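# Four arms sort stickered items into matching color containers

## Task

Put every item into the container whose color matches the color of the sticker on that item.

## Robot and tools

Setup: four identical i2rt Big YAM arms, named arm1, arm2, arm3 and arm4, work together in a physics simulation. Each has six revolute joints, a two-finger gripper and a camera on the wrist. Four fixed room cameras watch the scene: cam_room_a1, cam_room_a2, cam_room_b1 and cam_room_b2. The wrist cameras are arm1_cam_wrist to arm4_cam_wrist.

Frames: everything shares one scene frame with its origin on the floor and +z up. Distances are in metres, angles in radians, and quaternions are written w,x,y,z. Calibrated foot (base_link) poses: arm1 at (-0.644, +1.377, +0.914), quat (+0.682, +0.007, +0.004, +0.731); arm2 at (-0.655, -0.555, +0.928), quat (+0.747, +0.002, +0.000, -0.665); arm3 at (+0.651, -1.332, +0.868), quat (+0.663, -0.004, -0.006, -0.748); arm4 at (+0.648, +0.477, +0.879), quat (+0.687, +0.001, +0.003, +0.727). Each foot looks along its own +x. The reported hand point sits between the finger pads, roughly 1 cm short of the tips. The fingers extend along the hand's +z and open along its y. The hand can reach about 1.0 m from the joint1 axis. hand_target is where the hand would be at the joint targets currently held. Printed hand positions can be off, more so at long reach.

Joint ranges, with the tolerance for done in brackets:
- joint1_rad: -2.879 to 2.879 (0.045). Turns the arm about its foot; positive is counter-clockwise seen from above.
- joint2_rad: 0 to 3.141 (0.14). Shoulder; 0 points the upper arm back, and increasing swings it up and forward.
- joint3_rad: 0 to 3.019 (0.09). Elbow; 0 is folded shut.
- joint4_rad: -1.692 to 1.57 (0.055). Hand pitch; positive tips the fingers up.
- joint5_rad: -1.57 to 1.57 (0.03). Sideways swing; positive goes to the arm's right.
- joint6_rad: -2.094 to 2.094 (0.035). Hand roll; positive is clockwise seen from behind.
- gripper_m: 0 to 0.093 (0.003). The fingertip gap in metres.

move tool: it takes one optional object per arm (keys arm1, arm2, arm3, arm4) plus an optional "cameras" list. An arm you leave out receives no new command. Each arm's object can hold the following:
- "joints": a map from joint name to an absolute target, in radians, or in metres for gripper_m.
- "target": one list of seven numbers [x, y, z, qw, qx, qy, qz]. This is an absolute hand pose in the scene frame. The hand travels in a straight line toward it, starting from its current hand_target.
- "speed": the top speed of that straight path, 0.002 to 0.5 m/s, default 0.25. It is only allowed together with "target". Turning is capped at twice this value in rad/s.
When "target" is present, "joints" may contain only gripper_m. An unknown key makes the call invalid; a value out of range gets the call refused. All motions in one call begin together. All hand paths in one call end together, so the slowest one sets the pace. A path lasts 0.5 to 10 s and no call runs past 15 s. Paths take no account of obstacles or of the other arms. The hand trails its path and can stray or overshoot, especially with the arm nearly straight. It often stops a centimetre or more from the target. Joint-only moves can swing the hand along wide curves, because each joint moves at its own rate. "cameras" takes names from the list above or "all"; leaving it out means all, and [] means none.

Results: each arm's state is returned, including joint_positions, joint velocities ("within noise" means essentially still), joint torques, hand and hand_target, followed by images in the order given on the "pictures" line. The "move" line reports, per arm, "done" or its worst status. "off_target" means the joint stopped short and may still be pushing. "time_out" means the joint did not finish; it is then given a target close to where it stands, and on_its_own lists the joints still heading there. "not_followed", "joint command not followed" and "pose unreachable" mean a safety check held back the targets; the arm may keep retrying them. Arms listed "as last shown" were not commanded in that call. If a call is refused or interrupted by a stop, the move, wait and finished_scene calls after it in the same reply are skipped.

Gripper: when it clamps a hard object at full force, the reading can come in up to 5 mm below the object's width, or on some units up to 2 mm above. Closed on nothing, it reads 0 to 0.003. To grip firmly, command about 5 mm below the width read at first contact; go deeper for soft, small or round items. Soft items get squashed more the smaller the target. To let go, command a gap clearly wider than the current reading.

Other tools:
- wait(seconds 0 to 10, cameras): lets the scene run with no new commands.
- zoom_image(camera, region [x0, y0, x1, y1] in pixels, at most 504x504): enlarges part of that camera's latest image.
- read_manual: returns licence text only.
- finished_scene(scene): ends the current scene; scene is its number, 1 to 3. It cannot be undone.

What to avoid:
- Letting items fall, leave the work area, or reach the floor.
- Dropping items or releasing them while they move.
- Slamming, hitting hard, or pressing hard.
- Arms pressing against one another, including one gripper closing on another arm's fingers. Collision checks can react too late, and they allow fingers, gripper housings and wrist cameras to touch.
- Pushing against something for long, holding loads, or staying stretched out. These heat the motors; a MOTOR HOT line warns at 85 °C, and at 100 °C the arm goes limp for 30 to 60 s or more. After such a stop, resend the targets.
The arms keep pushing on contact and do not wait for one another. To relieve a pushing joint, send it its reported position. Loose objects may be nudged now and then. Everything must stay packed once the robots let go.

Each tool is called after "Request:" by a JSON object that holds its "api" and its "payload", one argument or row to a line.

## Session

Request:
{"api": "move", "payload": {

}}

Scene clock: 0.00 s.
Joint torques (N m): no reading
Motor temperatures (°C): arm1=[20 23 26 23 21 21 21] | arm2=[23 24 26 22 22 20 23] | arm3=[24 23 24 23 24 23 23] | arm4=[22 22 24 22 24 21 24]
Heat: arm1: hottest joint3_rad 26 °C; arm2: hottest joint3_rad 26 °C; arm3: hottest joint1_rad 24 °C; arm4: hottest joint3_rad 24 °C.
Joint velocities: within noise
arm1.joint_positions: joint1_rad=+0.263 joint2_rad=+0.541 joint3_rad=+1.448 joint4_rad=-1.274 joint5_rad=+0.156 joint6_rad=+0.460 gripper_m=+0.09396
arm1.joint_status: not commanded
arm1.hand: x=-0.6722 y=+1.5689 z=+1.5123 quat_wxyz=(-0.269, +0.505, -0.648, -0.503) (m; scene frame)
arm1.hand_target: x=-0.6707 y=+1.5650 z=+1.5243 quat_wxyz=(-0.273, +0.499, -0.642, -0.514) (m; scene frame)
arm1.hand_status: not commanded
arm2.joint_positions: joint1_rad=+0.198 joint2_rad=+0.259 joint3_rad=+1.632 joint4_rad=-1.245 joint5_rad=-0.167 joint6_rad=+0.724 gripper_m=+0.09396
arm2.joint_status: not commanded
arm2.hand: x=-0.6328 y=-0.5393 z=+1.6268 quat_wxyz=(-0.736, -0.518, -0.413, +0.142) (m; scene frame)
arm2.hand_target: x=-0.6348 y=-0.5332 z=+1.6300 quat_wxyz=(-0.741, -0.512, -0.410, +0.144) (m; scene frame)
arm2.hand_status: not commanded
arm3.joint_positions: joint1_rad=-0.202 joint2_rad=+0.522 joint3_rad=+1.369 joint4_rad=-1.376 joint5_rad=-0.141 joint6_rad=+0.009 gripper_m=+0.09396
arm3.joint_status: not commanded
arm3.hand: x=+0.6122 y=-1.5130 z=+1.4112 quat_wxyz=(-0.346, -0.682, -0.528, +0.369) (m; scene frame)
arm3.hand_target: x=+0.6130 y=-1.5103 z=+1.4212 quat_wxyz=(-0.352, -0.676, -0.525, +0.378) (m; scene frame)
arm3.hand_status: not commanded
arm4.joint_positions: joint1_rad=+0.128 joint2_rad=+0.492 joint3_rad=+1.422 joint4_rad=-1.388 joint5_rad=-0.180 joint6_rad=-0.624 gripper_m=+0.09396
arm4.joint_status: not commanded
arm4.hand: x=+0.5903 y=+0.6373 z=+1.4468 quat_wxyz=(-0.401, +0.802, -0.272, -0.348) (m; scene frame)
arm4.hand_target: x=+0.5910 y=+0.6334 z=+1.4564 quat_wxyz=(-0.410, +0.797, -0.269, -0.353) (m; scene frame)
arm4.hand_status: not commanded
pictures: arm1_cam_wrist, arm2_cam_wrist, arm3_cam_wrist, arm4_cam_wrist, cam_room_a1, cam_room_a2, cam_room_b1, cam_room_b2
Images, in order (width x height): arm1_cam_wrist 672x504, arm2_cam_wrist 672x504, arm3_cam_wrist 672x504, arm4_cam_wrist 672x504, cam_room_a1 672x504, cam_room_a2 672x504, cam_room_b1 672x504, cam_room_b2 672x504.

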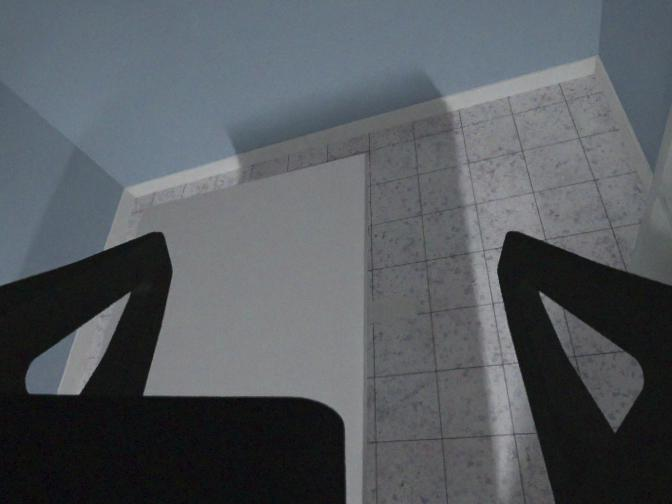

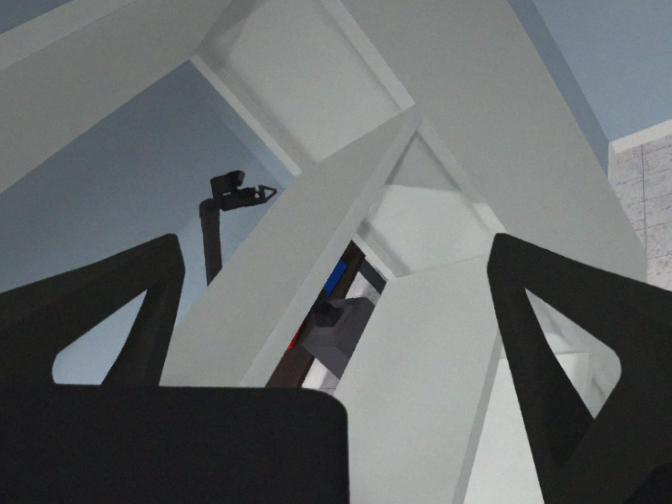

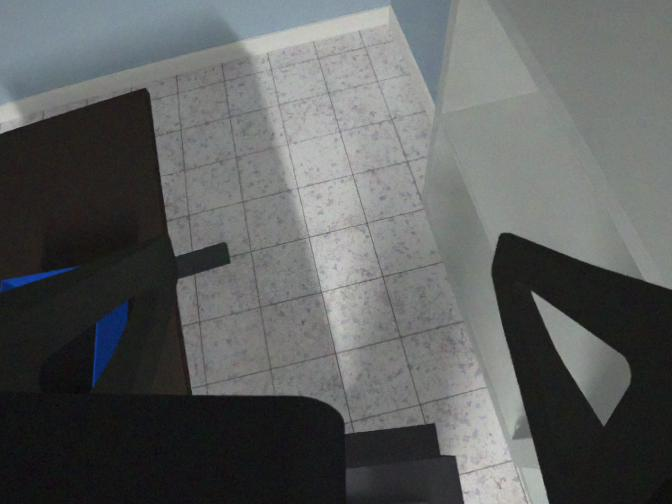

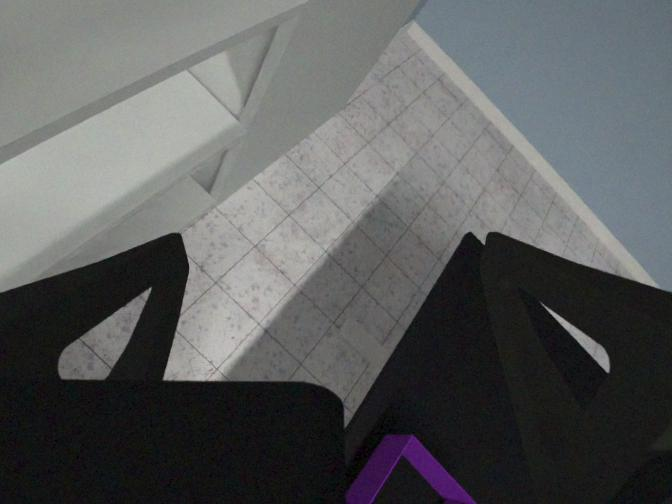

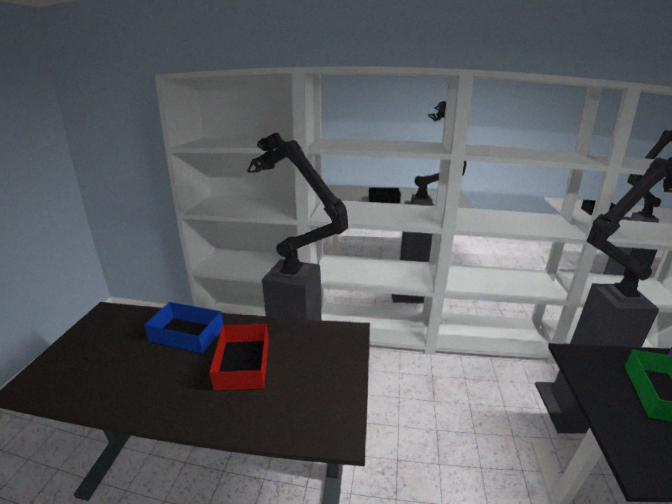

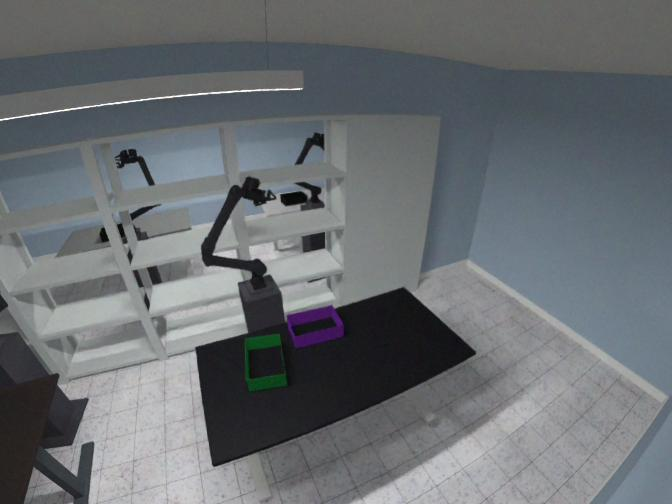

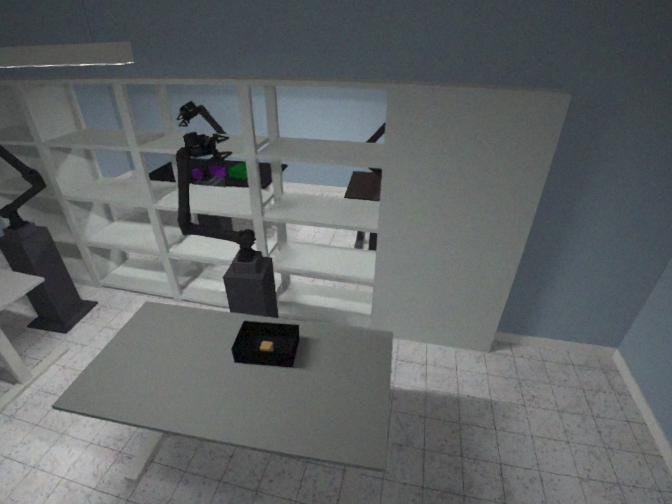

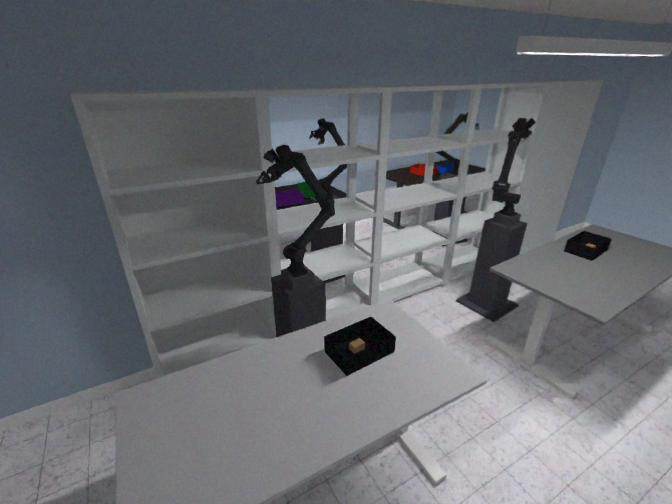

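Request:
{"api": "move", "payload": {
  "arm1": {"joints":{"joint1_rad":1.5,"joint2_rad":1.9,"joint3_rad":1.73,"joint4_rad":-1.43,"joint5_rad":0,"joint6_rad":0,"gripper_m":0.093}},
  "arm2": {"joints":{"joint1_rad":-1.7,"joint2_rad":1.9,"joint3_rad":1.73,"joint4_rad":-1.43,"joint5_rad":0,"joint6_rad":0,"gripper_m":0.093}},
  "arm3": {"joints":{"joint1_rad":1.69,"joint2_rad":1.7,"joint3_rad":1.69,"joint4_rad":-1.55,"joint5_rad":0,"joint6_rad":0}},
  "arm4": {"joints":{"joint1_rad":-1.63,"joint2_rad":1.7,"joint3_rad":1.69,"joint4_rad":-1.55,"joint5_rad":0,"joint6_rad":0}},
  "cameras": ["arm1_cam_wrist","arm2_cam_wrist","arm3_cam_wrist","arm4_cam_wrist"]
}}

Scene clock: 12.83 s.
Joint torques (N m): arm1=[-1.96 -16.62 12.85 0.12 0.09 -0.01] | arm2=[0.79 -19.02 10.89 0.17 -0.05 -0.07] | arm3=[1.14 -19.08 9.95 -0.42 0.11 -0.1] | arm4=[1.32 -20.13 9.88 -0.32 0.07 0.14]
Motor temperatures (°C): arm1=[20 23 27 23 21 21 21] | arm2=[23 24 26 22 22 20 23] | arm3=[24 23 25 23 24 23 23] | arm4=[22 22 25 22 24 21 24]
Heat: arm1: hottest joint3_rad 27 °C; arm2: hottest joint3_rad 26 °C; arm3: hottest joint3_rad 25 °C; arm4: hottest joint3_rad 25 °C.
move: arm1 done; arm2 done; arm3 done; arm4 done
Joint velocities: within noise
arm1.joint_positions: joint1_rad=+1.502 joint2_rad=+1.908 joint3_rad=+1.702 joint4_rad=-1.420 joint5_rad=-0.001 joint6_rad=+0.006 gripper_m=+0.09306
arm1.joint_status: all done
arm1.hand: x=-1.2130 y=+1.3773 z=+1.0649 quat_wxyz=(-0.001, +1.000, -0.003, +0.020) (m; scene frame)
arm1.hand_target: x=-1.2189 y=+1.3785 z=+1.0796 quat_wxyz=(-0.001, +1.000, -0.001, +0.007) (m; scene frame)
arm1.hand_status: not commanded
arm2.joint_positions: joint1_rad=-1.702 joint2_rad=+1.880 joint3_rad=+1.725 joint4_rad=-1.418 joint5_rad=+0.001 joint6_rad=+0.014 gripper_m=+0.09310
arm2.joint_status: all done
arm2.hand: x=-1.2339 y=-0.5469 z=+1.0930 quat_wxyz=(+0.002, -1.000, +0.014, -0.002) (m; scene frame)
arm2.hand_target: x=-1.2331 y=-0.5481 z=+1.0836 quat_wxyz=(+0.001, -1.000, +0.006, -0.016) (m; scene frame)
arm2.hand_status: not commanded
arm3.joint_positions: joint1_rad=+1.691 joint2_rad=+1.711 joint3_rad=+1.677 joint4_rad=-1.542 joint5_rad=-0.002 joint6_rad=+0.005 gripper_m=+0.09398
arm3.joint_status: all done
arm3.hand: x=+1.1733 y=-1.3289 z=+1.1054 quat_wxyz=(+0.002, -0.003, -1.000, +0.006) (m; scene frame)
arm3.hand_target: x=+1.1732 y=-1.3296 z=+1.1156 quat_wxyz=(-0.006, -0.001, -1.000, +0.007) (m; scene frame)
arm3.hand_status: not commanded
arm4.joint_positions: joint1_rad=-1.636 joint2_rad=+1.718 joint3_rad=+1.667 joint4_rad=-1.539 joint5_rad=+0.001 joint6_rad=-0.011 gripper_m=+0.09398
arm4.joint_status: all done
arm4.hand: x=+1.1702 y=+0.4728 z=+1.1065 quat_wxyz=(+0.012, +0.001, -1.000, +0.002) (m; scene frame)
arm4.hand_target: x=+1.1717 y=+0.4761 z=+1.1243 quat_wxyz=(-0.003, -0.001, -1.000, +0.002) (m; scene frame)
arm4.hand_status: not commanded
pictures: arm1_cam_wrist, arm2_cam_wrist, arm3_cam_wrist, arm4_cam_wrist
Images, in order (width x height): arm1_cam_wrist 672x504, arm2_cam_wrist 672x504, arm3_cam_wrist 672x504, arm4_cam_wrist 672x504.

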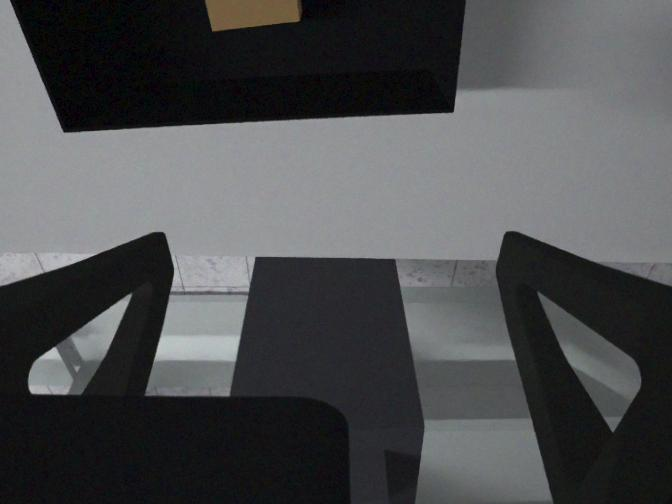

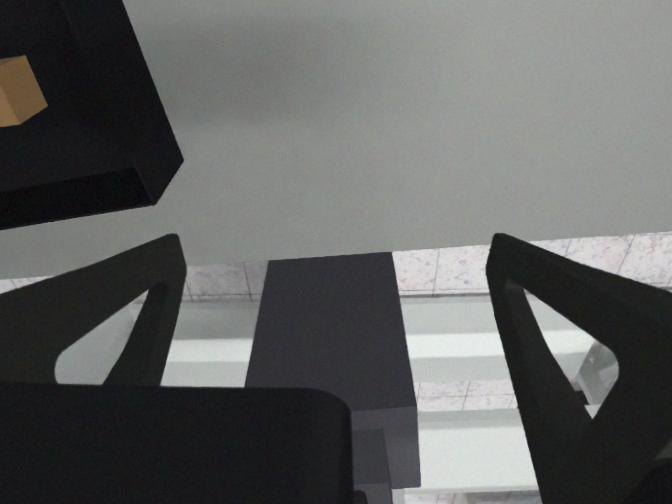

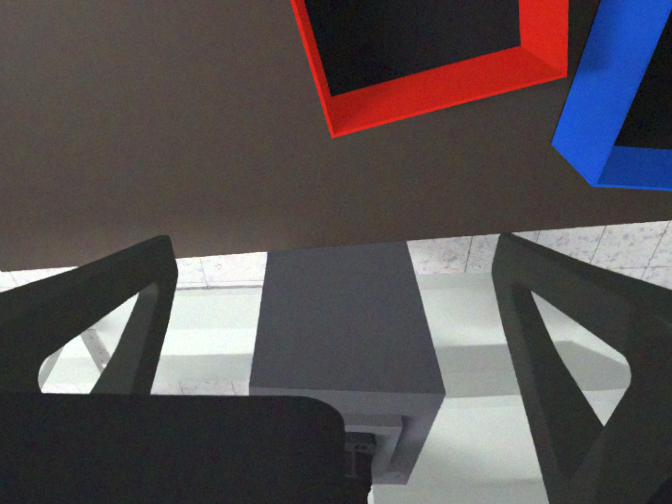

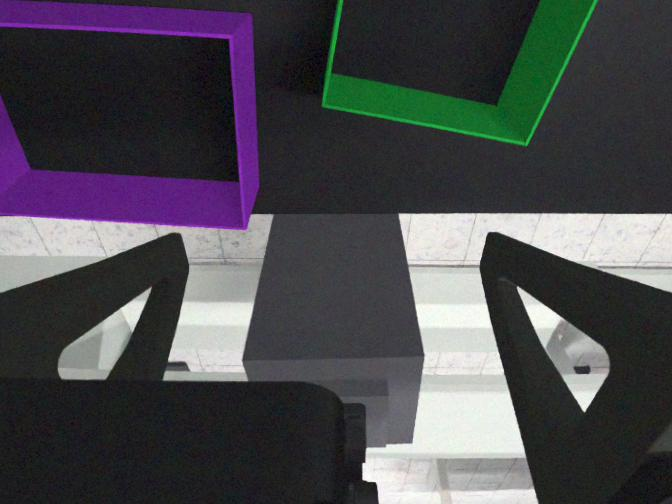

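Request:
{"api": "move", "payload": {
  "arm1": {"target":[-1.25,1.305,0.96,0,0.998,0.061,0],"speed":0.25},
  "arm2": {"joints":{"joint1_rad":-1.157}},
  "cameras": ["arm1_cam_wrist","arm2_cam_wrist"]
}}

Request:
{"api": "move", "payload": {
  "arm2": {"target":[-1.175,-0.86,0.96,0,0.965,0.262,0],"speed":0.25},
  "cameras": ["arm1_cam_wrist","arm2_cam_wrist"]
}}

Scene clock: 25.90 s.
Joint torques (N m): arm1=[-1.96 -18.26 10.22 0.69 0.02 -0.04] | arm2=[1.38 -18.9 10.88 0.18 0.06 -0.05] | arm3=[0.97 -19.08 9.87 -0.43 0.13 -0.11] | arm4=[1.03 -19.72 9.91 -0.39 0.06 0.15]
Motor temperatures (°C): arm1=[20 24 29 23 21 21 21] | arm2=[23 25 28 22 22 20 23] | arm3=[24 24 27 23 24 23 23] | arm4=[22 23 29 22 24 21 24]
Heat: arm1: hottest joint3_rad 29 °C; arm2: hottest joint3_rad 28 °C; arm3: hottest joint3_rad 27 °C; arm4: hottest joint3_rad 29 °C.
move: arm1 off_target; arm2 done
Joint velocities: within noise
arm1.joint_positions: joint1_rad=+1.625 joint2_rad=+2.079 joint3_rad=+1.663 joint4_rad=-1.199 joint5_rad=-0.003 joint6_rad=+0.003 gripper_m=+0.09306
arm1.joint_status: not commanded
arm1.hand: x=-1.2426 y=+1.3032 z=+0.9514 quat_wxyz=(-0.001, +0.998, +0.060, +0.015) (m; scene frame)
arm1.hand_target: x=-1.2498 y=+1.3051 z=+0.9601 quat_wxyz=(+0.000, +0.998, +0.061, +0.000) (m; scene frame)
arm1.hand_status: off_target (0.012 m and 1.7 deg from the pose sent, 0.133 m and 7.7 deg at the start)
arm2.joint_positions: joint1_rad=-1.166 joint2_rad=+1.880 joint3_rad=+1.725 joint4_rad=-1.418 joint5_rad=-0.002 joint6_rad=+0.012 gripper_m=+0.09310
arm2.joint_status: all done
arm2.hand: x=-1.1570 y=-0.8442 z=+1.0922 quat_wxyz=(+0.001, -0.968, -0.252, -0.002) (m; scene frame)
arm2.hand_target: x=-1.1538 y=-0.8479 z=+1.0828 quat_wxyz=(+0.005, -0.965, -0.262, -0.015) (m; scene frame)
arm2.hand_status: not commanded
arm3, arm4: as last shown
pictures: arm1_cam_wrist, arm2_cam_wrist
Images, in order (width x height): arm1_cam_wrist 672x504, arm2_cam_wrist 672x504.

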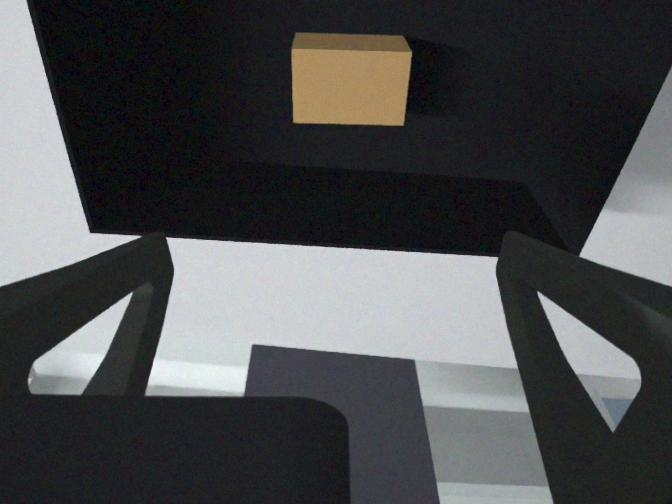

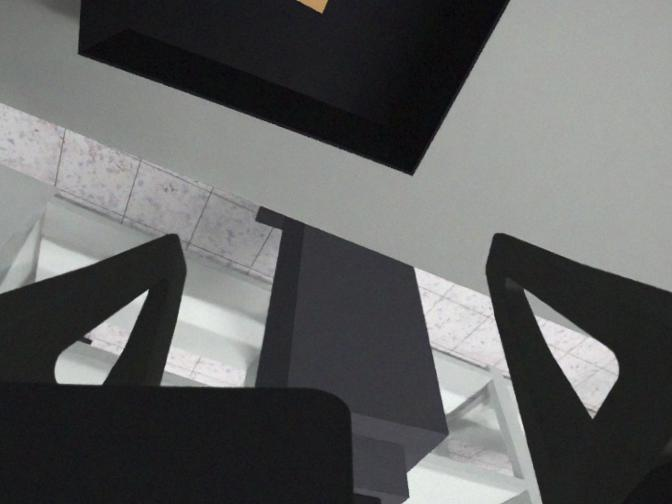

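Scene clock: 27.13 s.
Joint torques (N m): arm1=[-2.55 -19.02 10.29 0.92 0 -0.04] | arm2=[1.38 -20.89 9.65 1.21 -0.01 -0.05] | arm3=[1.03 -19.19 9.91 -0.39 0.12 -0.1] | arm4=[1.03 -20.01 10.07 -0.35 0.07 0.16]
Motor temperatures (°C): arm1=[20 24 29 23 21 21 21] | arm2=[23 25 28 22 22 20 23] | arm3=[24 24 27 23 24 23 23] | arm4=[22 23 29 22 24 21 24]
Heat: arm1: hottest joint3_rad 29 °C; arm2: hottest joint3_rad 28 °C; arm3: hottest joint3_rad 27 °C; arm4: hottest joint3_rad 29 °C.
move: arm2 done
Joint velocities: within noise
arm1, arm3, arm4: as last shown
arm2.joint_positions: joint1_rad=-1.166 joint2_rad=+2.029 joint3_rad=+1.616 joint4_rad=-1.155 joint5_rad=-0.002 joint6_rad=+0.012 gripper_m=+0.09310
arm2.joint_status: not commanded
arm2.hand: x=-1.1760 y=-0.8549 z=+0.9669 quat_wxyz=(+0.000, -0.968, -0.252, +0.000) (m; scene frame)
arm2.hand_target: x=-1.1749 y=-0.8598 z=+0.9600 quat_wxyz=(+0.000, -0.965, -0.262, +0.000) (m; scene frame)
arm2.hand_status: done (0.009 m and 1.1 deg from the pose sent, 0.134 m and 1.2 deg at the start)
pictures: arm1_cam_wrist, arm2_cam_wrist
Images, in order (width x height): arm1_cam_wrist 672x504, arm2_cam_wrist 672x504.

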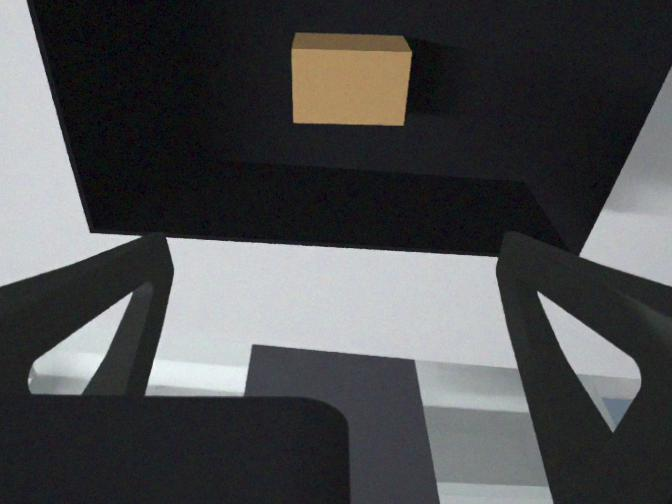

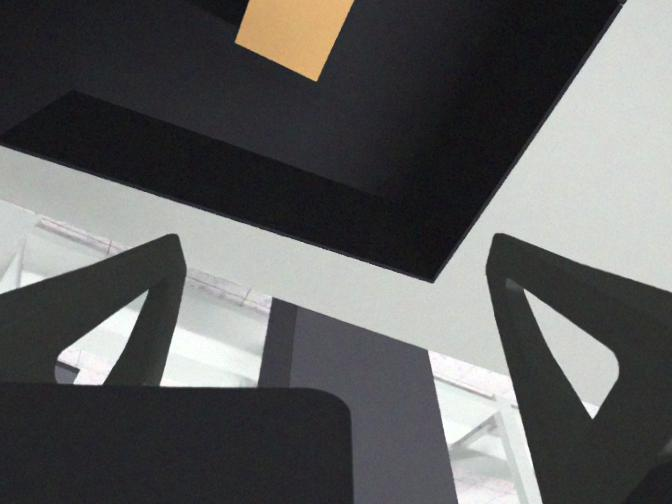

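Request:
{"api": "move", "payload": {
  "arm1": {"joints":{"joint2_rad":0.75,"joint3_rad":0.9,"joint4_rad":-1.5}},
  "arm2": {"joints":{"joint2_rad":0.75,"joint3_rad":0.9,"joint4_rad":-1.5}},
  "cameras": ["arm1_cam_wrist","arm2_cam_wrist","cam_room_b1","cam_room_b2"]
}}

Request:
{"api": "zoom_image", "payload": {
  "camera": "cam_room_b1",
  "region": [220, 310, 320, 380]
}}

Request:
{"api": "zoom_image", "payload": {
  "camera": "cam_room_b2",
  "region": [310, 310, 410, 380]
}}

Request:
{"api": "zoom_image", "payload": {
  "camera": "cam_room_b2",
  "region": [550, 220, 630, 270]
}}

Scene clock: 37.23 s.
Joint torques (N m): arm1=[-1.96 1.08 10.97 0.65 0.02 -0.03] | arm2=[1.32 -2.84 9.83 0.91 -0.02 -0.05] | arm3=[1.03 -18.96 9.92 -0.4 0.12 -0.09] | arm4=[0.79 -20.19 9.92 -0.29 0.04 0.14]
Motor temperatures (°C): arm1=[20 24 30 23 21 21 21] | arm2=[23 25 29 22 22 20 23] | arm3=[24 24 27 23 24 23 23] | arm4=[22 23 31 22 24 21 24]
Heat: arm1: hottest joint3_rad 30 °C; arm2: hottest joint3_rad 29 °C; arm3: hottest joint3_rad 27 °C; arm4: hottest joint3_rad 31 °C.
move: arm1 done; arm2 done
Joint velocities: within noise
arm1.joint_positions: joint1_rad=+1.625 joint2_rad=+0.748 joint3_rad=+0.900 joint4_rad=-1.495 joint5_rad=-0.003 joint6_rad=+0.003 gripper_m=+0.09306
arm1.joint_status: all done
arm1.hand: x=-0.8615 y=+1.3492 z=+1.1738 quat_wxyz=(+0.007, +0.991, +0.060, -0.121) (m; scene frame)
arm1.hand_target: x=-0.8607 y=+1.3502 z=+1.1730 quat_wxyz=(+0.006, +0.991, +0.061, -0.117) (m; scene frame)
arm1.hand_status: not commanded
arm2.joint_positions: joint1_rad=-1.166 joint2_rad=+0.747 joint3_rad=+0.914 joint4_rad=-1.492 joint5_rad=-0.002 joint6_rad=+0.012 gripper_m=+0.09310
arm2.joint_status: all done
arm2.hand: x=-0.8520 y=-0.6690 z=+1.1901 quat_wxyz=(-0.032, -0.960, -0.251, +0.117) (m; scene frame)
arm2.hand_target: x=-0.8476 y=-0.6685 z=+1.1829 quat_wxyz=(-0.028, -0.959, -0.260, +0.105) (m; scene frame)
arm2.hand_status: not commanded
arm3, arm4: as last shown
pictures: arm1_cam_wrist, arm2_cam_wrist, cam_room_b1, cam_room_b2
Images, in order (width x height): arm1_cam_wrist 672x504, arm2_cam_wrist 672x504, cam_room_b1 672x504, cam_room_b2 672x504.

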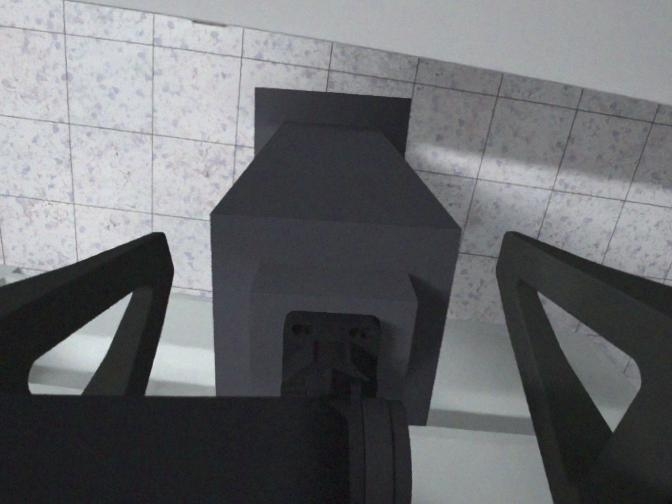

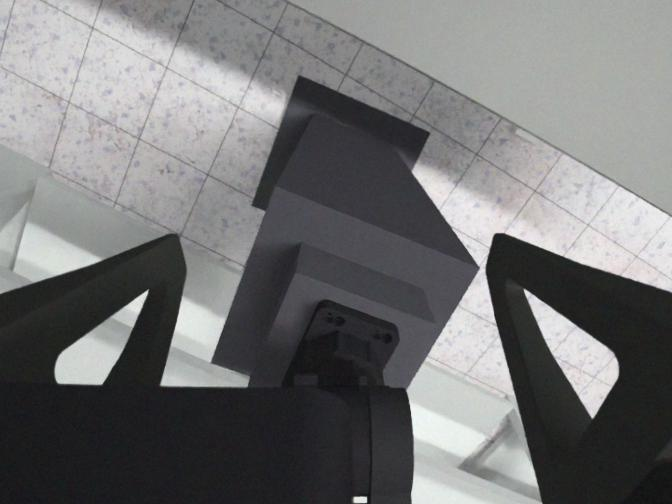

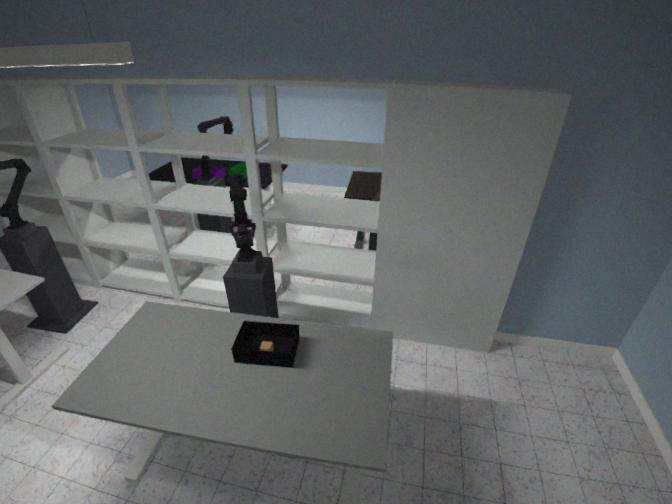

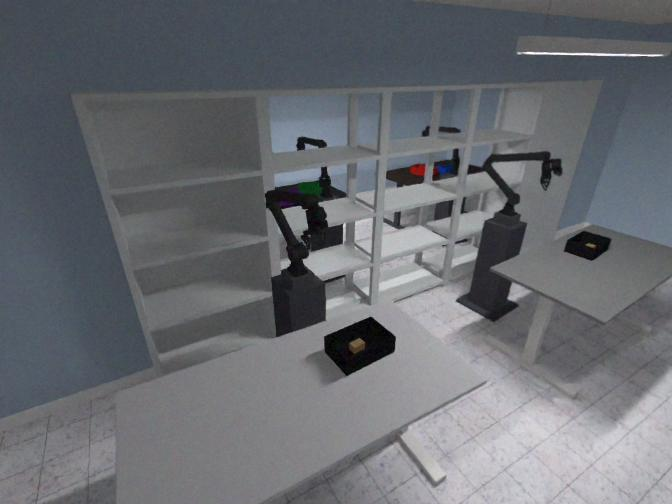

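Scaled by 5.040.

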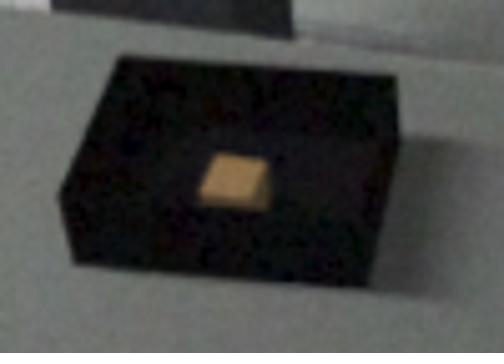

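Scaled by 5.040.

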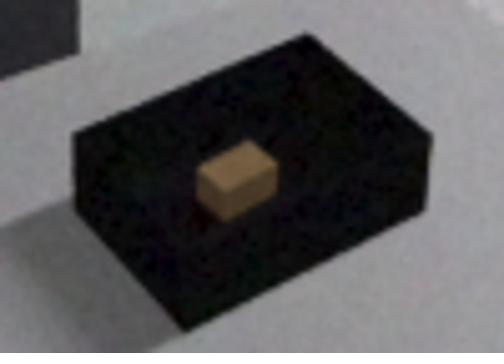

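Scaled by 6.300.

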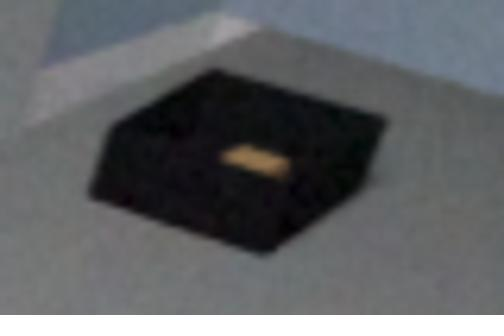

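Request:
{"api": "move", "payload": {
  "arm1": {"joints":{"joint2_rad":0.35,"joint3_rad":0.45,"joint4_rad":-0.3}},
  "arm2": {"joints":{"joint2_rad":0.35,"joint3_rad":0.45,"joint4_rad":-0.3}},
  "cameras": ["arm1_cam_wrist","arm2_cam_wrist"]
}}

Scene clock: 49.63 s.
Joint torques (N m): arm1=[-2.2 2.78 12.78 2.61 -0.01 -0.05] | arm2=[1.44 -1.14 11.66 3.47 -0.01 -0.05] | arm3=[1.03 -18.96 9.89 -0.4 0.12 -0.1] | arm4=[1.14 -19.96 10.03 -0.38 0.07 0.14]
Motor temperatures (°C): arm1=[20 24 31 23 21 21 21] | arm2=[23 25 29 22 22 20 23] | arm3=[24 25 28 23 24 23 23] | arm4=[22 24 32 22 24 21 24]
Heat: arm1: hottest joint3_rad 31 °C; arm2: hottest joint3_rad 29 °C; arm3: hottest joint3_rad 28 °C; arm4: hottest joint3_rad 32 °C.
move: arm1 done; arm2 done
Joint velocities: within noise
arm1.joint_positions: joint1_rad=+1.625 joint2_rad=+0.357 joint3_rad=+0.441 joint4_rad=-0.320 joint5_rad=-0.003 joint6_rad=+0.003 gripper_m=+0.09306
arm1.joint_status: all done
arm1.hand: x=-0.9472 y=+1.3384 z=+1.2196 quat_wxyz=(+0.039, +0.779, +0.049, -0.623) (m; scene frame)
arm1.hand_target: x=-0.9471 y=+1.3397 z=+1.2322 quat_wxyz=(+0.036, +0.768, +0.050, -0.638) (m; scene frame)
arm1.hand_status: not commanded
arm2.joint_positions: joint1_rad=-1.166 joint2_rad=+0.361 joint3_rad=+0.458 joint4_rad=-0.321 joint5_rad=-0.002 joint6_rad=+0.012 gripper_m=+0.09310
arm2.joint_status: all done
arm2.hand: x=-0.9257 y=-0.7114 z=+1.2371 quat_wxyz=(-0.164, -0.757, -0.199, +0.600) (m; scene frame)
arm2.hand_target: x=-0.9236 y=-0.7132 z=+1.2406 quat_wxyz=(-0.166, -0.748, -0.204, +0.610) (m; scene frame)
arm2.hand_status: not commanded
arm3, arm4: as last shown
pictures: arm1_cam_wrist, arm2_cam_wrist
Images, in order (width x height): arm1_cam_wrist 672x504, arm2_cam_wrist 672x504.

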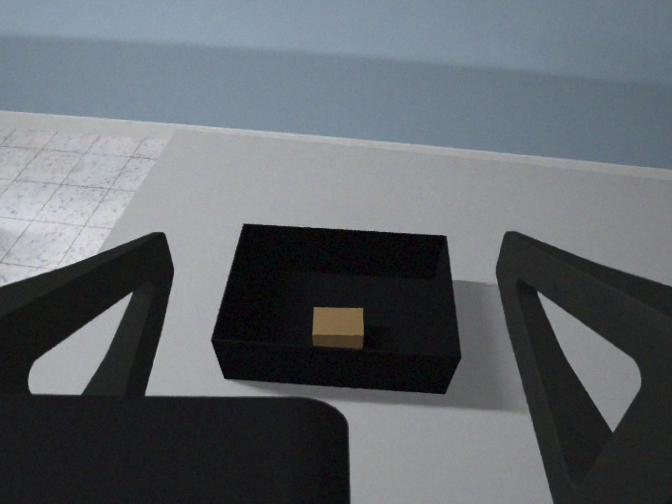

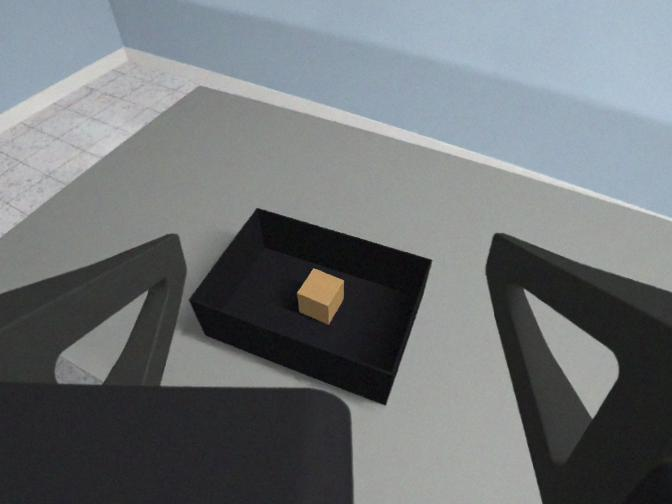

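Request:
{"api": "zoom_image", "payload": {
  "camera": "arm1_cam_wrist",
  "region": [270, 270, 410, 375]
}}

Request:
{"api": "zoom_image", "payload": {
  "camera": "arm2_cam_wrist",
  "region": [250, 240, 390, 345]
}}

Scaled by 3.600.

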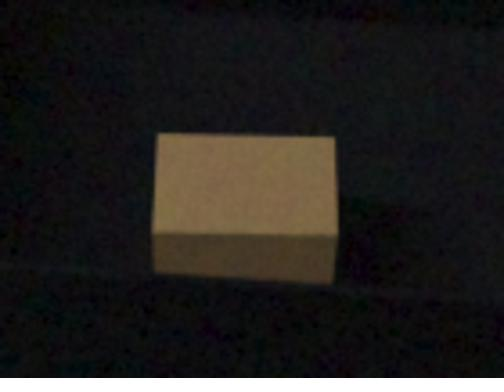

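Scaled by 3.600.

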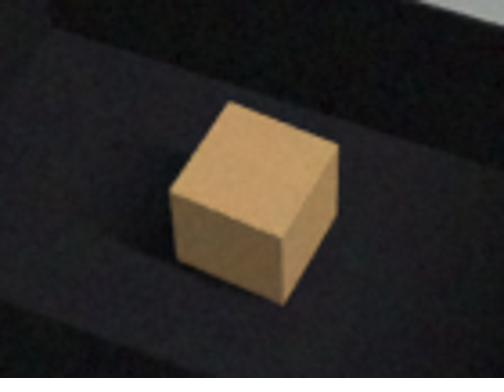

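Request:
{"api": "move", "payload": {
  "arm1": {"target":[-1.229,1.315,1.0,0,0.998,0.060,0],"speed":0.25},
  "arm2": {"target":[-1.186,-0.889,1.0,0,0.9992,0.040,0],"speed":0.25},
  "cameras": []
}}

Request:
{"api": "move", "payload": {
  "arm1": {"target":[-1.229,1.315,0.85,0,0.998,0.060,0],"speed":0.2},
  "arm2": {"target":[-1.186,-0.889,0.86,0,0.9992,0.040,0],"speed":0.2},
  "cameras": ["arm1_cam_wrist","arm2_cam_wrist"]
}}

Scene clock: 113.47 s.
Joint torques (N m): arm1=[-2.73 -15.79 14.65 -0.16 0.1 -0.07] | arm2=[0.03 -20.54 14.63 0.12 -0.14 0.2] | arm3=[0.91 -19.02 9.92 -0.4 0.12 -0.1] | arm4=[1.03 -20.37 9.98 -0.35 0.05 0.14]
Motor temperatures (°C): arm1=[20 24 36 23 21 21 21] | arm2=[23 25 32 23 22 20 23] | arm3=[24 26 30 23 24 23 23] | arm4=[22 25 37 22 24 21 24]
Heat: arm1: hottest joint3_rad 36 °C; arm2: hottest joint3_rad 32 °C; arm3: hottest joint3_rad 30 °C; arm4: hottest joint3_rad 37 °C.
move: arm1 off_target; arm2 off_target
Joint velocities: within noise
arm1.joint_positions: joint1_rad=+1.619 joint2_rad=+1.971 joint3_rad=+1.573 joint4_rad=-1.230 joint5_rad=-0.006 joint6_rad=-0.007 gripper_m=+0.09306
arm1.joint_status: not commanded
arm1.hand: x=-1.2085 y=+1.3102 z=+0.9817 quat_wxyz=(-0.001, +0.998, +0.062, +0.021) (m; scene frame)
arm1.hand_target: x=-1.2278 y=+1.3151 z=+1.0002 quat_wxyz=(+0.000, +0.998, +0.060, +0.000) (m; scene frame)
arm1.hand_status: off_target (0.028 m and 2.5 deg from the pose sent, 0.358 m and 77.3 deg at the start)
arm2.joint_positions: joint1_rad=-1.118 joint2_rad=+2.037 joint3_rad=+1.706 joint4_rad=-1.254 joint5_rad=+0.002 joint6_rad=+0.466 gripper_m=+0.09309
arm2.joint_status: not commanded
arm2.hand: x=-1.1698 y=-0.8842 z=+0.9942 quat_wxyz=(+0.006, -0.999, -0.052, -0.007) (m; scene frame)
arm2.hand_target: x=-1.1854 y=-0.8886 z=+1.0003 quat_wxyz=(-0.001, -0.999, -0.040, +0.001) (m; scene frame)
arm2.hand_status: off_target (0.018 m and 1.7 deg from the pose sent, 0.394 m and 80.3 deg at the start)
arm3, arm4: as last shown
pictures: none
No camera images: "cameras" was empty.

Scene clock: 114.90 s.
Joint torques (N m): arm1=[-3.37 -16.73 8.88 0.91 0.02 -0.05] | arm2=[0.09 -21.77 8.79 1.25 -0.13 0.22] | arm3=[1.08 -19.14 9.88 -0.43 0.12 -0.1] | arm4=[1.2 -20.07 9.92 -0.32 0.04 0.14]
Motor temperatures (°C): arm1=[20 24 36 23 21 21 21] | arm2=[23 25 32 22 22 20 23] | arm3=[24 26 30 23 24 23 23] | arm4=[22 25 37 22 24 21 24]
Heat: arm1: hottest joint3_rad 36 °C; arm2: hottest joint3_rad 32 °C; arm3: hottest joint3_rad 30 °C; arm4: hottest joint3_rad 37 °C.
move: arm1 done; arm2 off_target
Joint velocities: within noise
arm1.joint_positions: joint1_rad=+1.619 joint2_rad=+2.164 joint3_rad=+1.496 joint4_rad=-0.938 joint5_rad=-0.005 joint6_rad=-0.007 gripper_m=+0.09306
arm1.joint_status: not commanded
arm1.hand: x=-1.2217 y=+1.3093 z=+0.8468 quat_wxyz=(+0.000, +0.998, +0.062, +0.010) (m; scene frame)
arm1.hand_target: x=-1.2288 y=+1.3149 z=+0.8500 quat_wxyz=(+0.000, +0.998, +0.060, +0.000) (m; scene frame)
arm1.hand_status: done (0.010 m and 1.2 deg from the pose sent, 0.133 m and 2.5 deg at the start)
arm2.joint_positions: joint1_rad=-1.118 joint2_rad=+2.206 joint3_rad=+1.651 joint4_rad=-1.001 joint5_rad=+0.002 joint6_rad=+0.467 gripper_m=+0.09309
arm2.joint_status: not commanded
arm2.hand: x=-1.1851 y=-0.8938 z=+0.8735 quat_wxyz=(-0.001, -0.999, -0.051, +0.005) (m; scene frame)
arm2.hand_target: x=-1.1857 y=-0.8889 z=+0.8602 quat_wxyz=(+0.000, -0.999, -0.040, +0.000) (m; scene frame)
arm2.hand_status: off_target (0.014 m and 1.4 deg from the pose sent, 0.135 m and 1.7 deg at the start)
arm3, arm4: as last shown
pictures: arm1_cam_wrist, arm2_cam_wrist
Images, in order (width x height): arm1_cam_wrist 672x504, arm2_cam_wrist 672x504.

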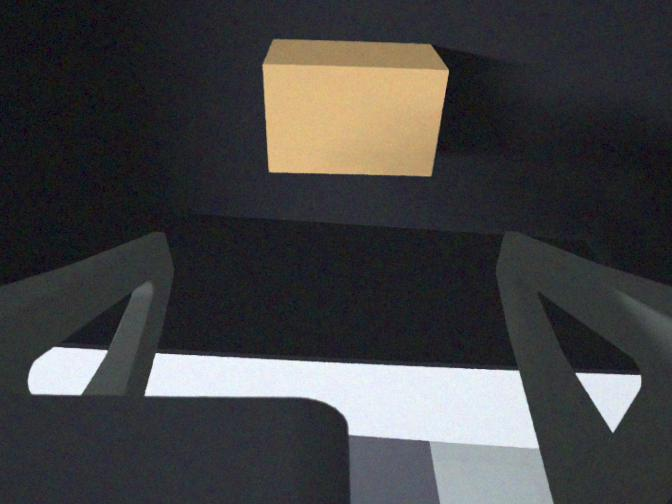

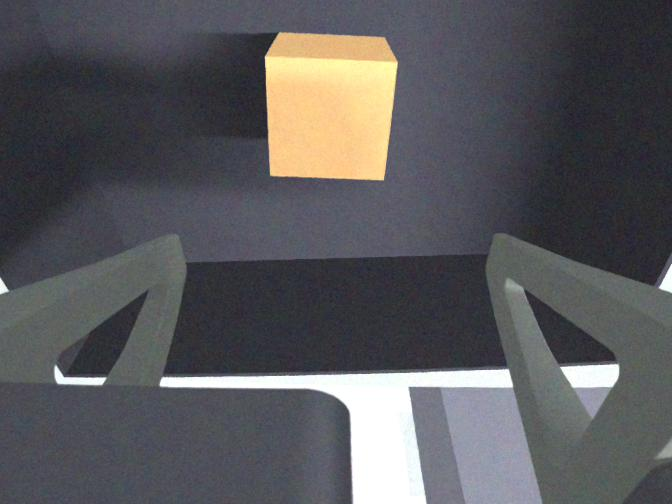

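Request:
{"api": "move", "payload": {
  "arm1": {"target":[-1.240,1.323,0.815,0,0.998,0.058,0],"speed":0.1},
  "arm2": {"target":[-1.190,-0.897,0.795,0,0.9992,0.040,0],"speed":0.12},
  "cameras": ["arm1_cam_wrist","arm2_cam_wrist"]
}}

Scene clock: 123.87 s.
Joint torques (N m): arm1=[-2.26 -17.26 11.03 0.76 0.07 0] | arm2=[0.62 -21.89 10.18 1.14 -0.12 0.21] | arm3=[1.03 -19.02 9.92 -0.4 0.11 -0.1] | arm4=[1.03 -20.37 10.14 -0.32 0.07 0.14]
Motor temperatures (°C): arm1=[20 24 35 23 21 21 21] | arm2=[23 25 32 22 22 20 23] | arm3=[24 26 30 23 24 23 23] | arm4=[22 25 37 22 24 21 24]
Heat: arm1: hottest joint3_rad 35 °C; arm2: hottest joint3_rad 32 °C; arm3: hottest joint3_rad 30 °C; arm4: hottest joint3_rad 37 °C.
move: arm1 off_target; arm2 off_target
Joint velocities: within noise
arm1.joint_positions: joint1_rad=+1.603 joint2_rad=+2.232 joint3_rad=+1.496 joint4_rad=-0.891 joint5_rad=-0.005 joint6_rad=-0.017 gripper_m=+0.09306
arm1.joint_status: not commanded
arm1.hand: x=-1.2196 y=+1.3190 z=+0.8088 quat_wxyz=(+0.000, +0.998, +0.059, +0.020) (m; scene frame)
arm1.hand_target: x=-1.2393 y=+1.3231 z=+0.8154 quat_wxyz=(+0.000, +0.998, +0.058, +0.000) (m; scene frame)
arm1.hand_status: off_target (0.022 m and 2.3 deg from the pose sent, 0.039 m and 1.2 deg at the start)
arm2.joint_positions: joint1_rad=-1.118 joint2_rad=+2.324 joint3_rad=+1.651 joint4_rad=-0.906 joint5_rad=+0.002 joint6_rad=+0.474 gripper_m=+0.09309
arm2.joint_status: not commanded
arm2.hand: x=-1.1830 y=-0.8923 z=+0.8023 quat_wxyz=(+0.005, -0.999, -0.048, -0.004) (m; scene frame)
arm2.hand_target: x=-1.1897 y=-0.8968 z=+0.7951 quat_wxyz=(+0.000, -0.999, -0.040, +0.000) (m; scene frame)
arm2.hand_status: off_target (0.011 m and 1.1 deg from the pose sent, 0.079 m and 1.4 deg at the start)
arm3, arm4: as last shown
pictures: arm1_cam_wrist, arm2_cam_wrist
Images, in order (width x height): arm1_cam_wrist 672x504, arm2_cam_wrist 672x504.

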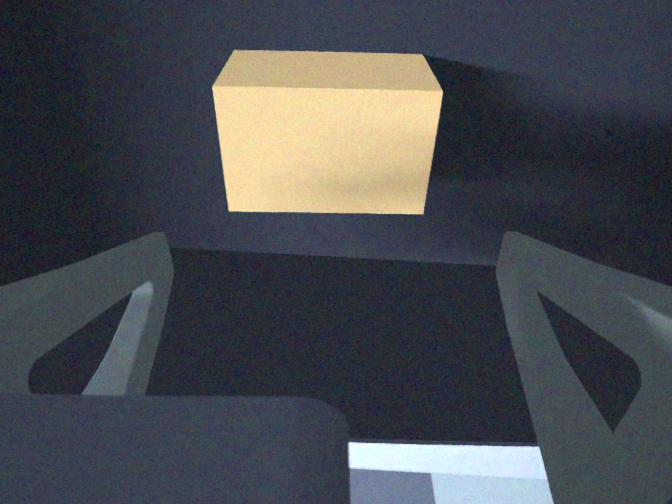

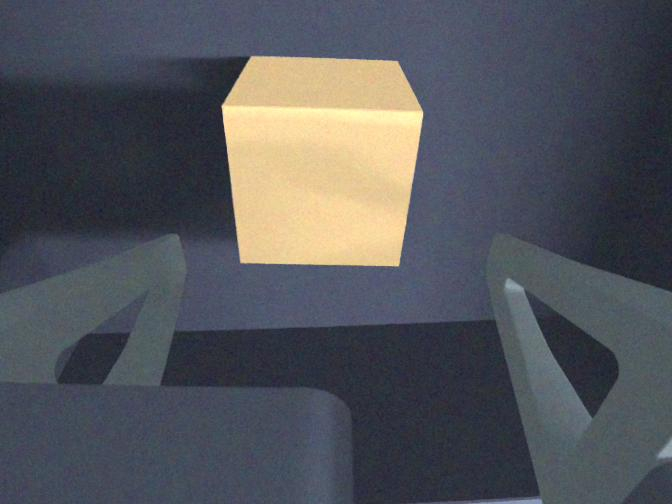

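Request:
{"api": "move", "payload": {
  "arm1": {"target":[-1.252,1.319,0.797,0,0.998,0.058,0],"speed":0.08},
  "arm2": {"target":[-1.192,-0.902,0.757,0,0.9992,0.040,0],"speed":0.1},
  "cameras": ["arm1_cam_wrist","arm2_cam_wrist"]
}}

Scene clock: 130.67 s.
Joint torques (N m): arm1=[-2.2 -16.44 12.08 0.69 0.1 0.02] | arm2=[1.08 -21.95 11.54 1.14 -0.12 0.22] | arm3=[0.97 -19.02 9.92 -0.39 0.12 -0.1] | arm4=[0.97 -20.13 10.11 -0.44 0.05 0.16]
Motor temperatures (°C): arm1=[20 24 35 23 21 21 21] | arm2=[23 25 32 22 22 20 23] | arm3=[24 26 30 23 24 23 23] | arm4=[22 26 37 22 24 21 24]
Heat: arm1: hottest joint3_rad 35 °C; arm2: hottest joint3_rad 32 °C; arm3: hottest joint3_rad 30 °C; arm4: hottest joint3_rad 37 °C.
move: arm1 off_target; arm2 off_target
Joint velocities: within noise
arm1.joint_positions: joint1_rad=+1.603 joint2_rad=+2.280 joint3_rad=+1.533 joint4_rad=-0.883 joint5_rad=-0.005 joint6_rad=-0.017 gripper_m=+0.09306
arm1.joint_status: not commanded
arm1.hand: x=-1.2282 y=+1.3182 z=+0.7918 quat_wxyz=(+0.000, +0.998, +0.059, +0.022) (m; scene frame)
arm1.hand_target: x=-1.2511 y=+1.3190 z=+0.7978 quat_wxyz=(+0.000, +0.998, +0.058, +0.000) (m; scene frame)
arm1.hand_status: off_target (0.024 m and 2.5 deg from the pose sent, 0.034 m and 2.3 deg at the start)
arm2.joint_positions: joint1_rad=-1.118 joint2_rad=+2.394 joint3_rad=+1.656 joint4_rad=-0.859 joint5_rad=+0.002 joint6_rad=+0.479 gripper_m=+0.09309
arm2.joint_status: not commanded
arm2.hand: x=-1.1786 y=-0.8893 z=+0.7612 quat_wxyz=(+0.009, -0.999, -0.045, -0.012) (m; scene frame)
arm2.hand_target: x=-1.1913 y=-0.9016 z=+0.7575 quat_wxyz=(+0.000, -0.999, -0.040, +0.000) (m; scene frame)
arm2.hand_status: off_target (0.019 m and 1.8 deg from the pose sent, 0.047 m and 1.1 deg at the start)
arm3.joint_positions: joint1_rad=+1.691 joint2_rad=+1.711 joint3_rad=+1.677 joint4_rad=-1.542 joint5_rad=-0.002 joint6_rad=+0.005 gripper_m=+0.09398
arm3.joint_status: not commanded
arm3.hand: x=+1.1733 y=-1.3289 z=+1.1054 quat_wxyz=(+0.002, -0.003, -1.000, +0.006) (m; scene frame)
arm3.hand_target: x=+1.1732 y=-1.3296 z=+1.1156 quat_wxyz=(-0.006, -0.001, -1.000, +0.007) (m; scene frame)
arm3.hand_status: not commanded
arm4.joint_positions: joint1_rad=-1.636 joint2_rad=+1.718 joint3_rad=+1.667 joint4_rad=-1.539 joint5_rad=+0.001 joint6_rad=-0.011 gripper_m=+0.09398
arm4.joint_status: not commanded
arm4.hand: x=+1.1702 y=+0.4728 z=+1.1065 quat_wxyz=(+0.012, +0.001, -1.000, +0.002) (m; scene frame)
arm4.hand_target: x=+1.1717 y=+0.4761 z=+1.1243 quat_wxyz=(-0.003, -0.001, -1.000, +0.002) (m; scene frame)
arm4.hand_status: not commanded
pictures: arm1_cam_wrist, arm2_cam_wrist
Images, in order (width x height): arm1_cam_wrist 672x504, arm2_cam_wrist 672x504.

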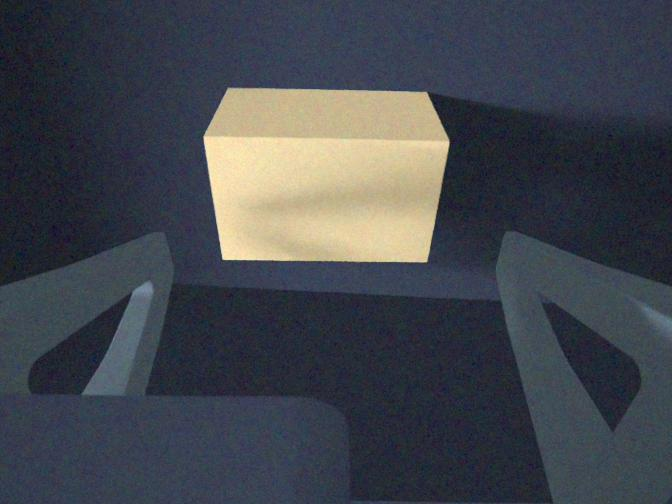

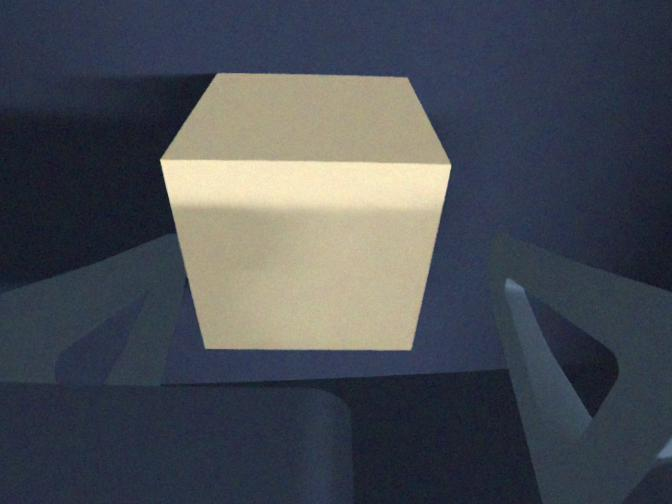

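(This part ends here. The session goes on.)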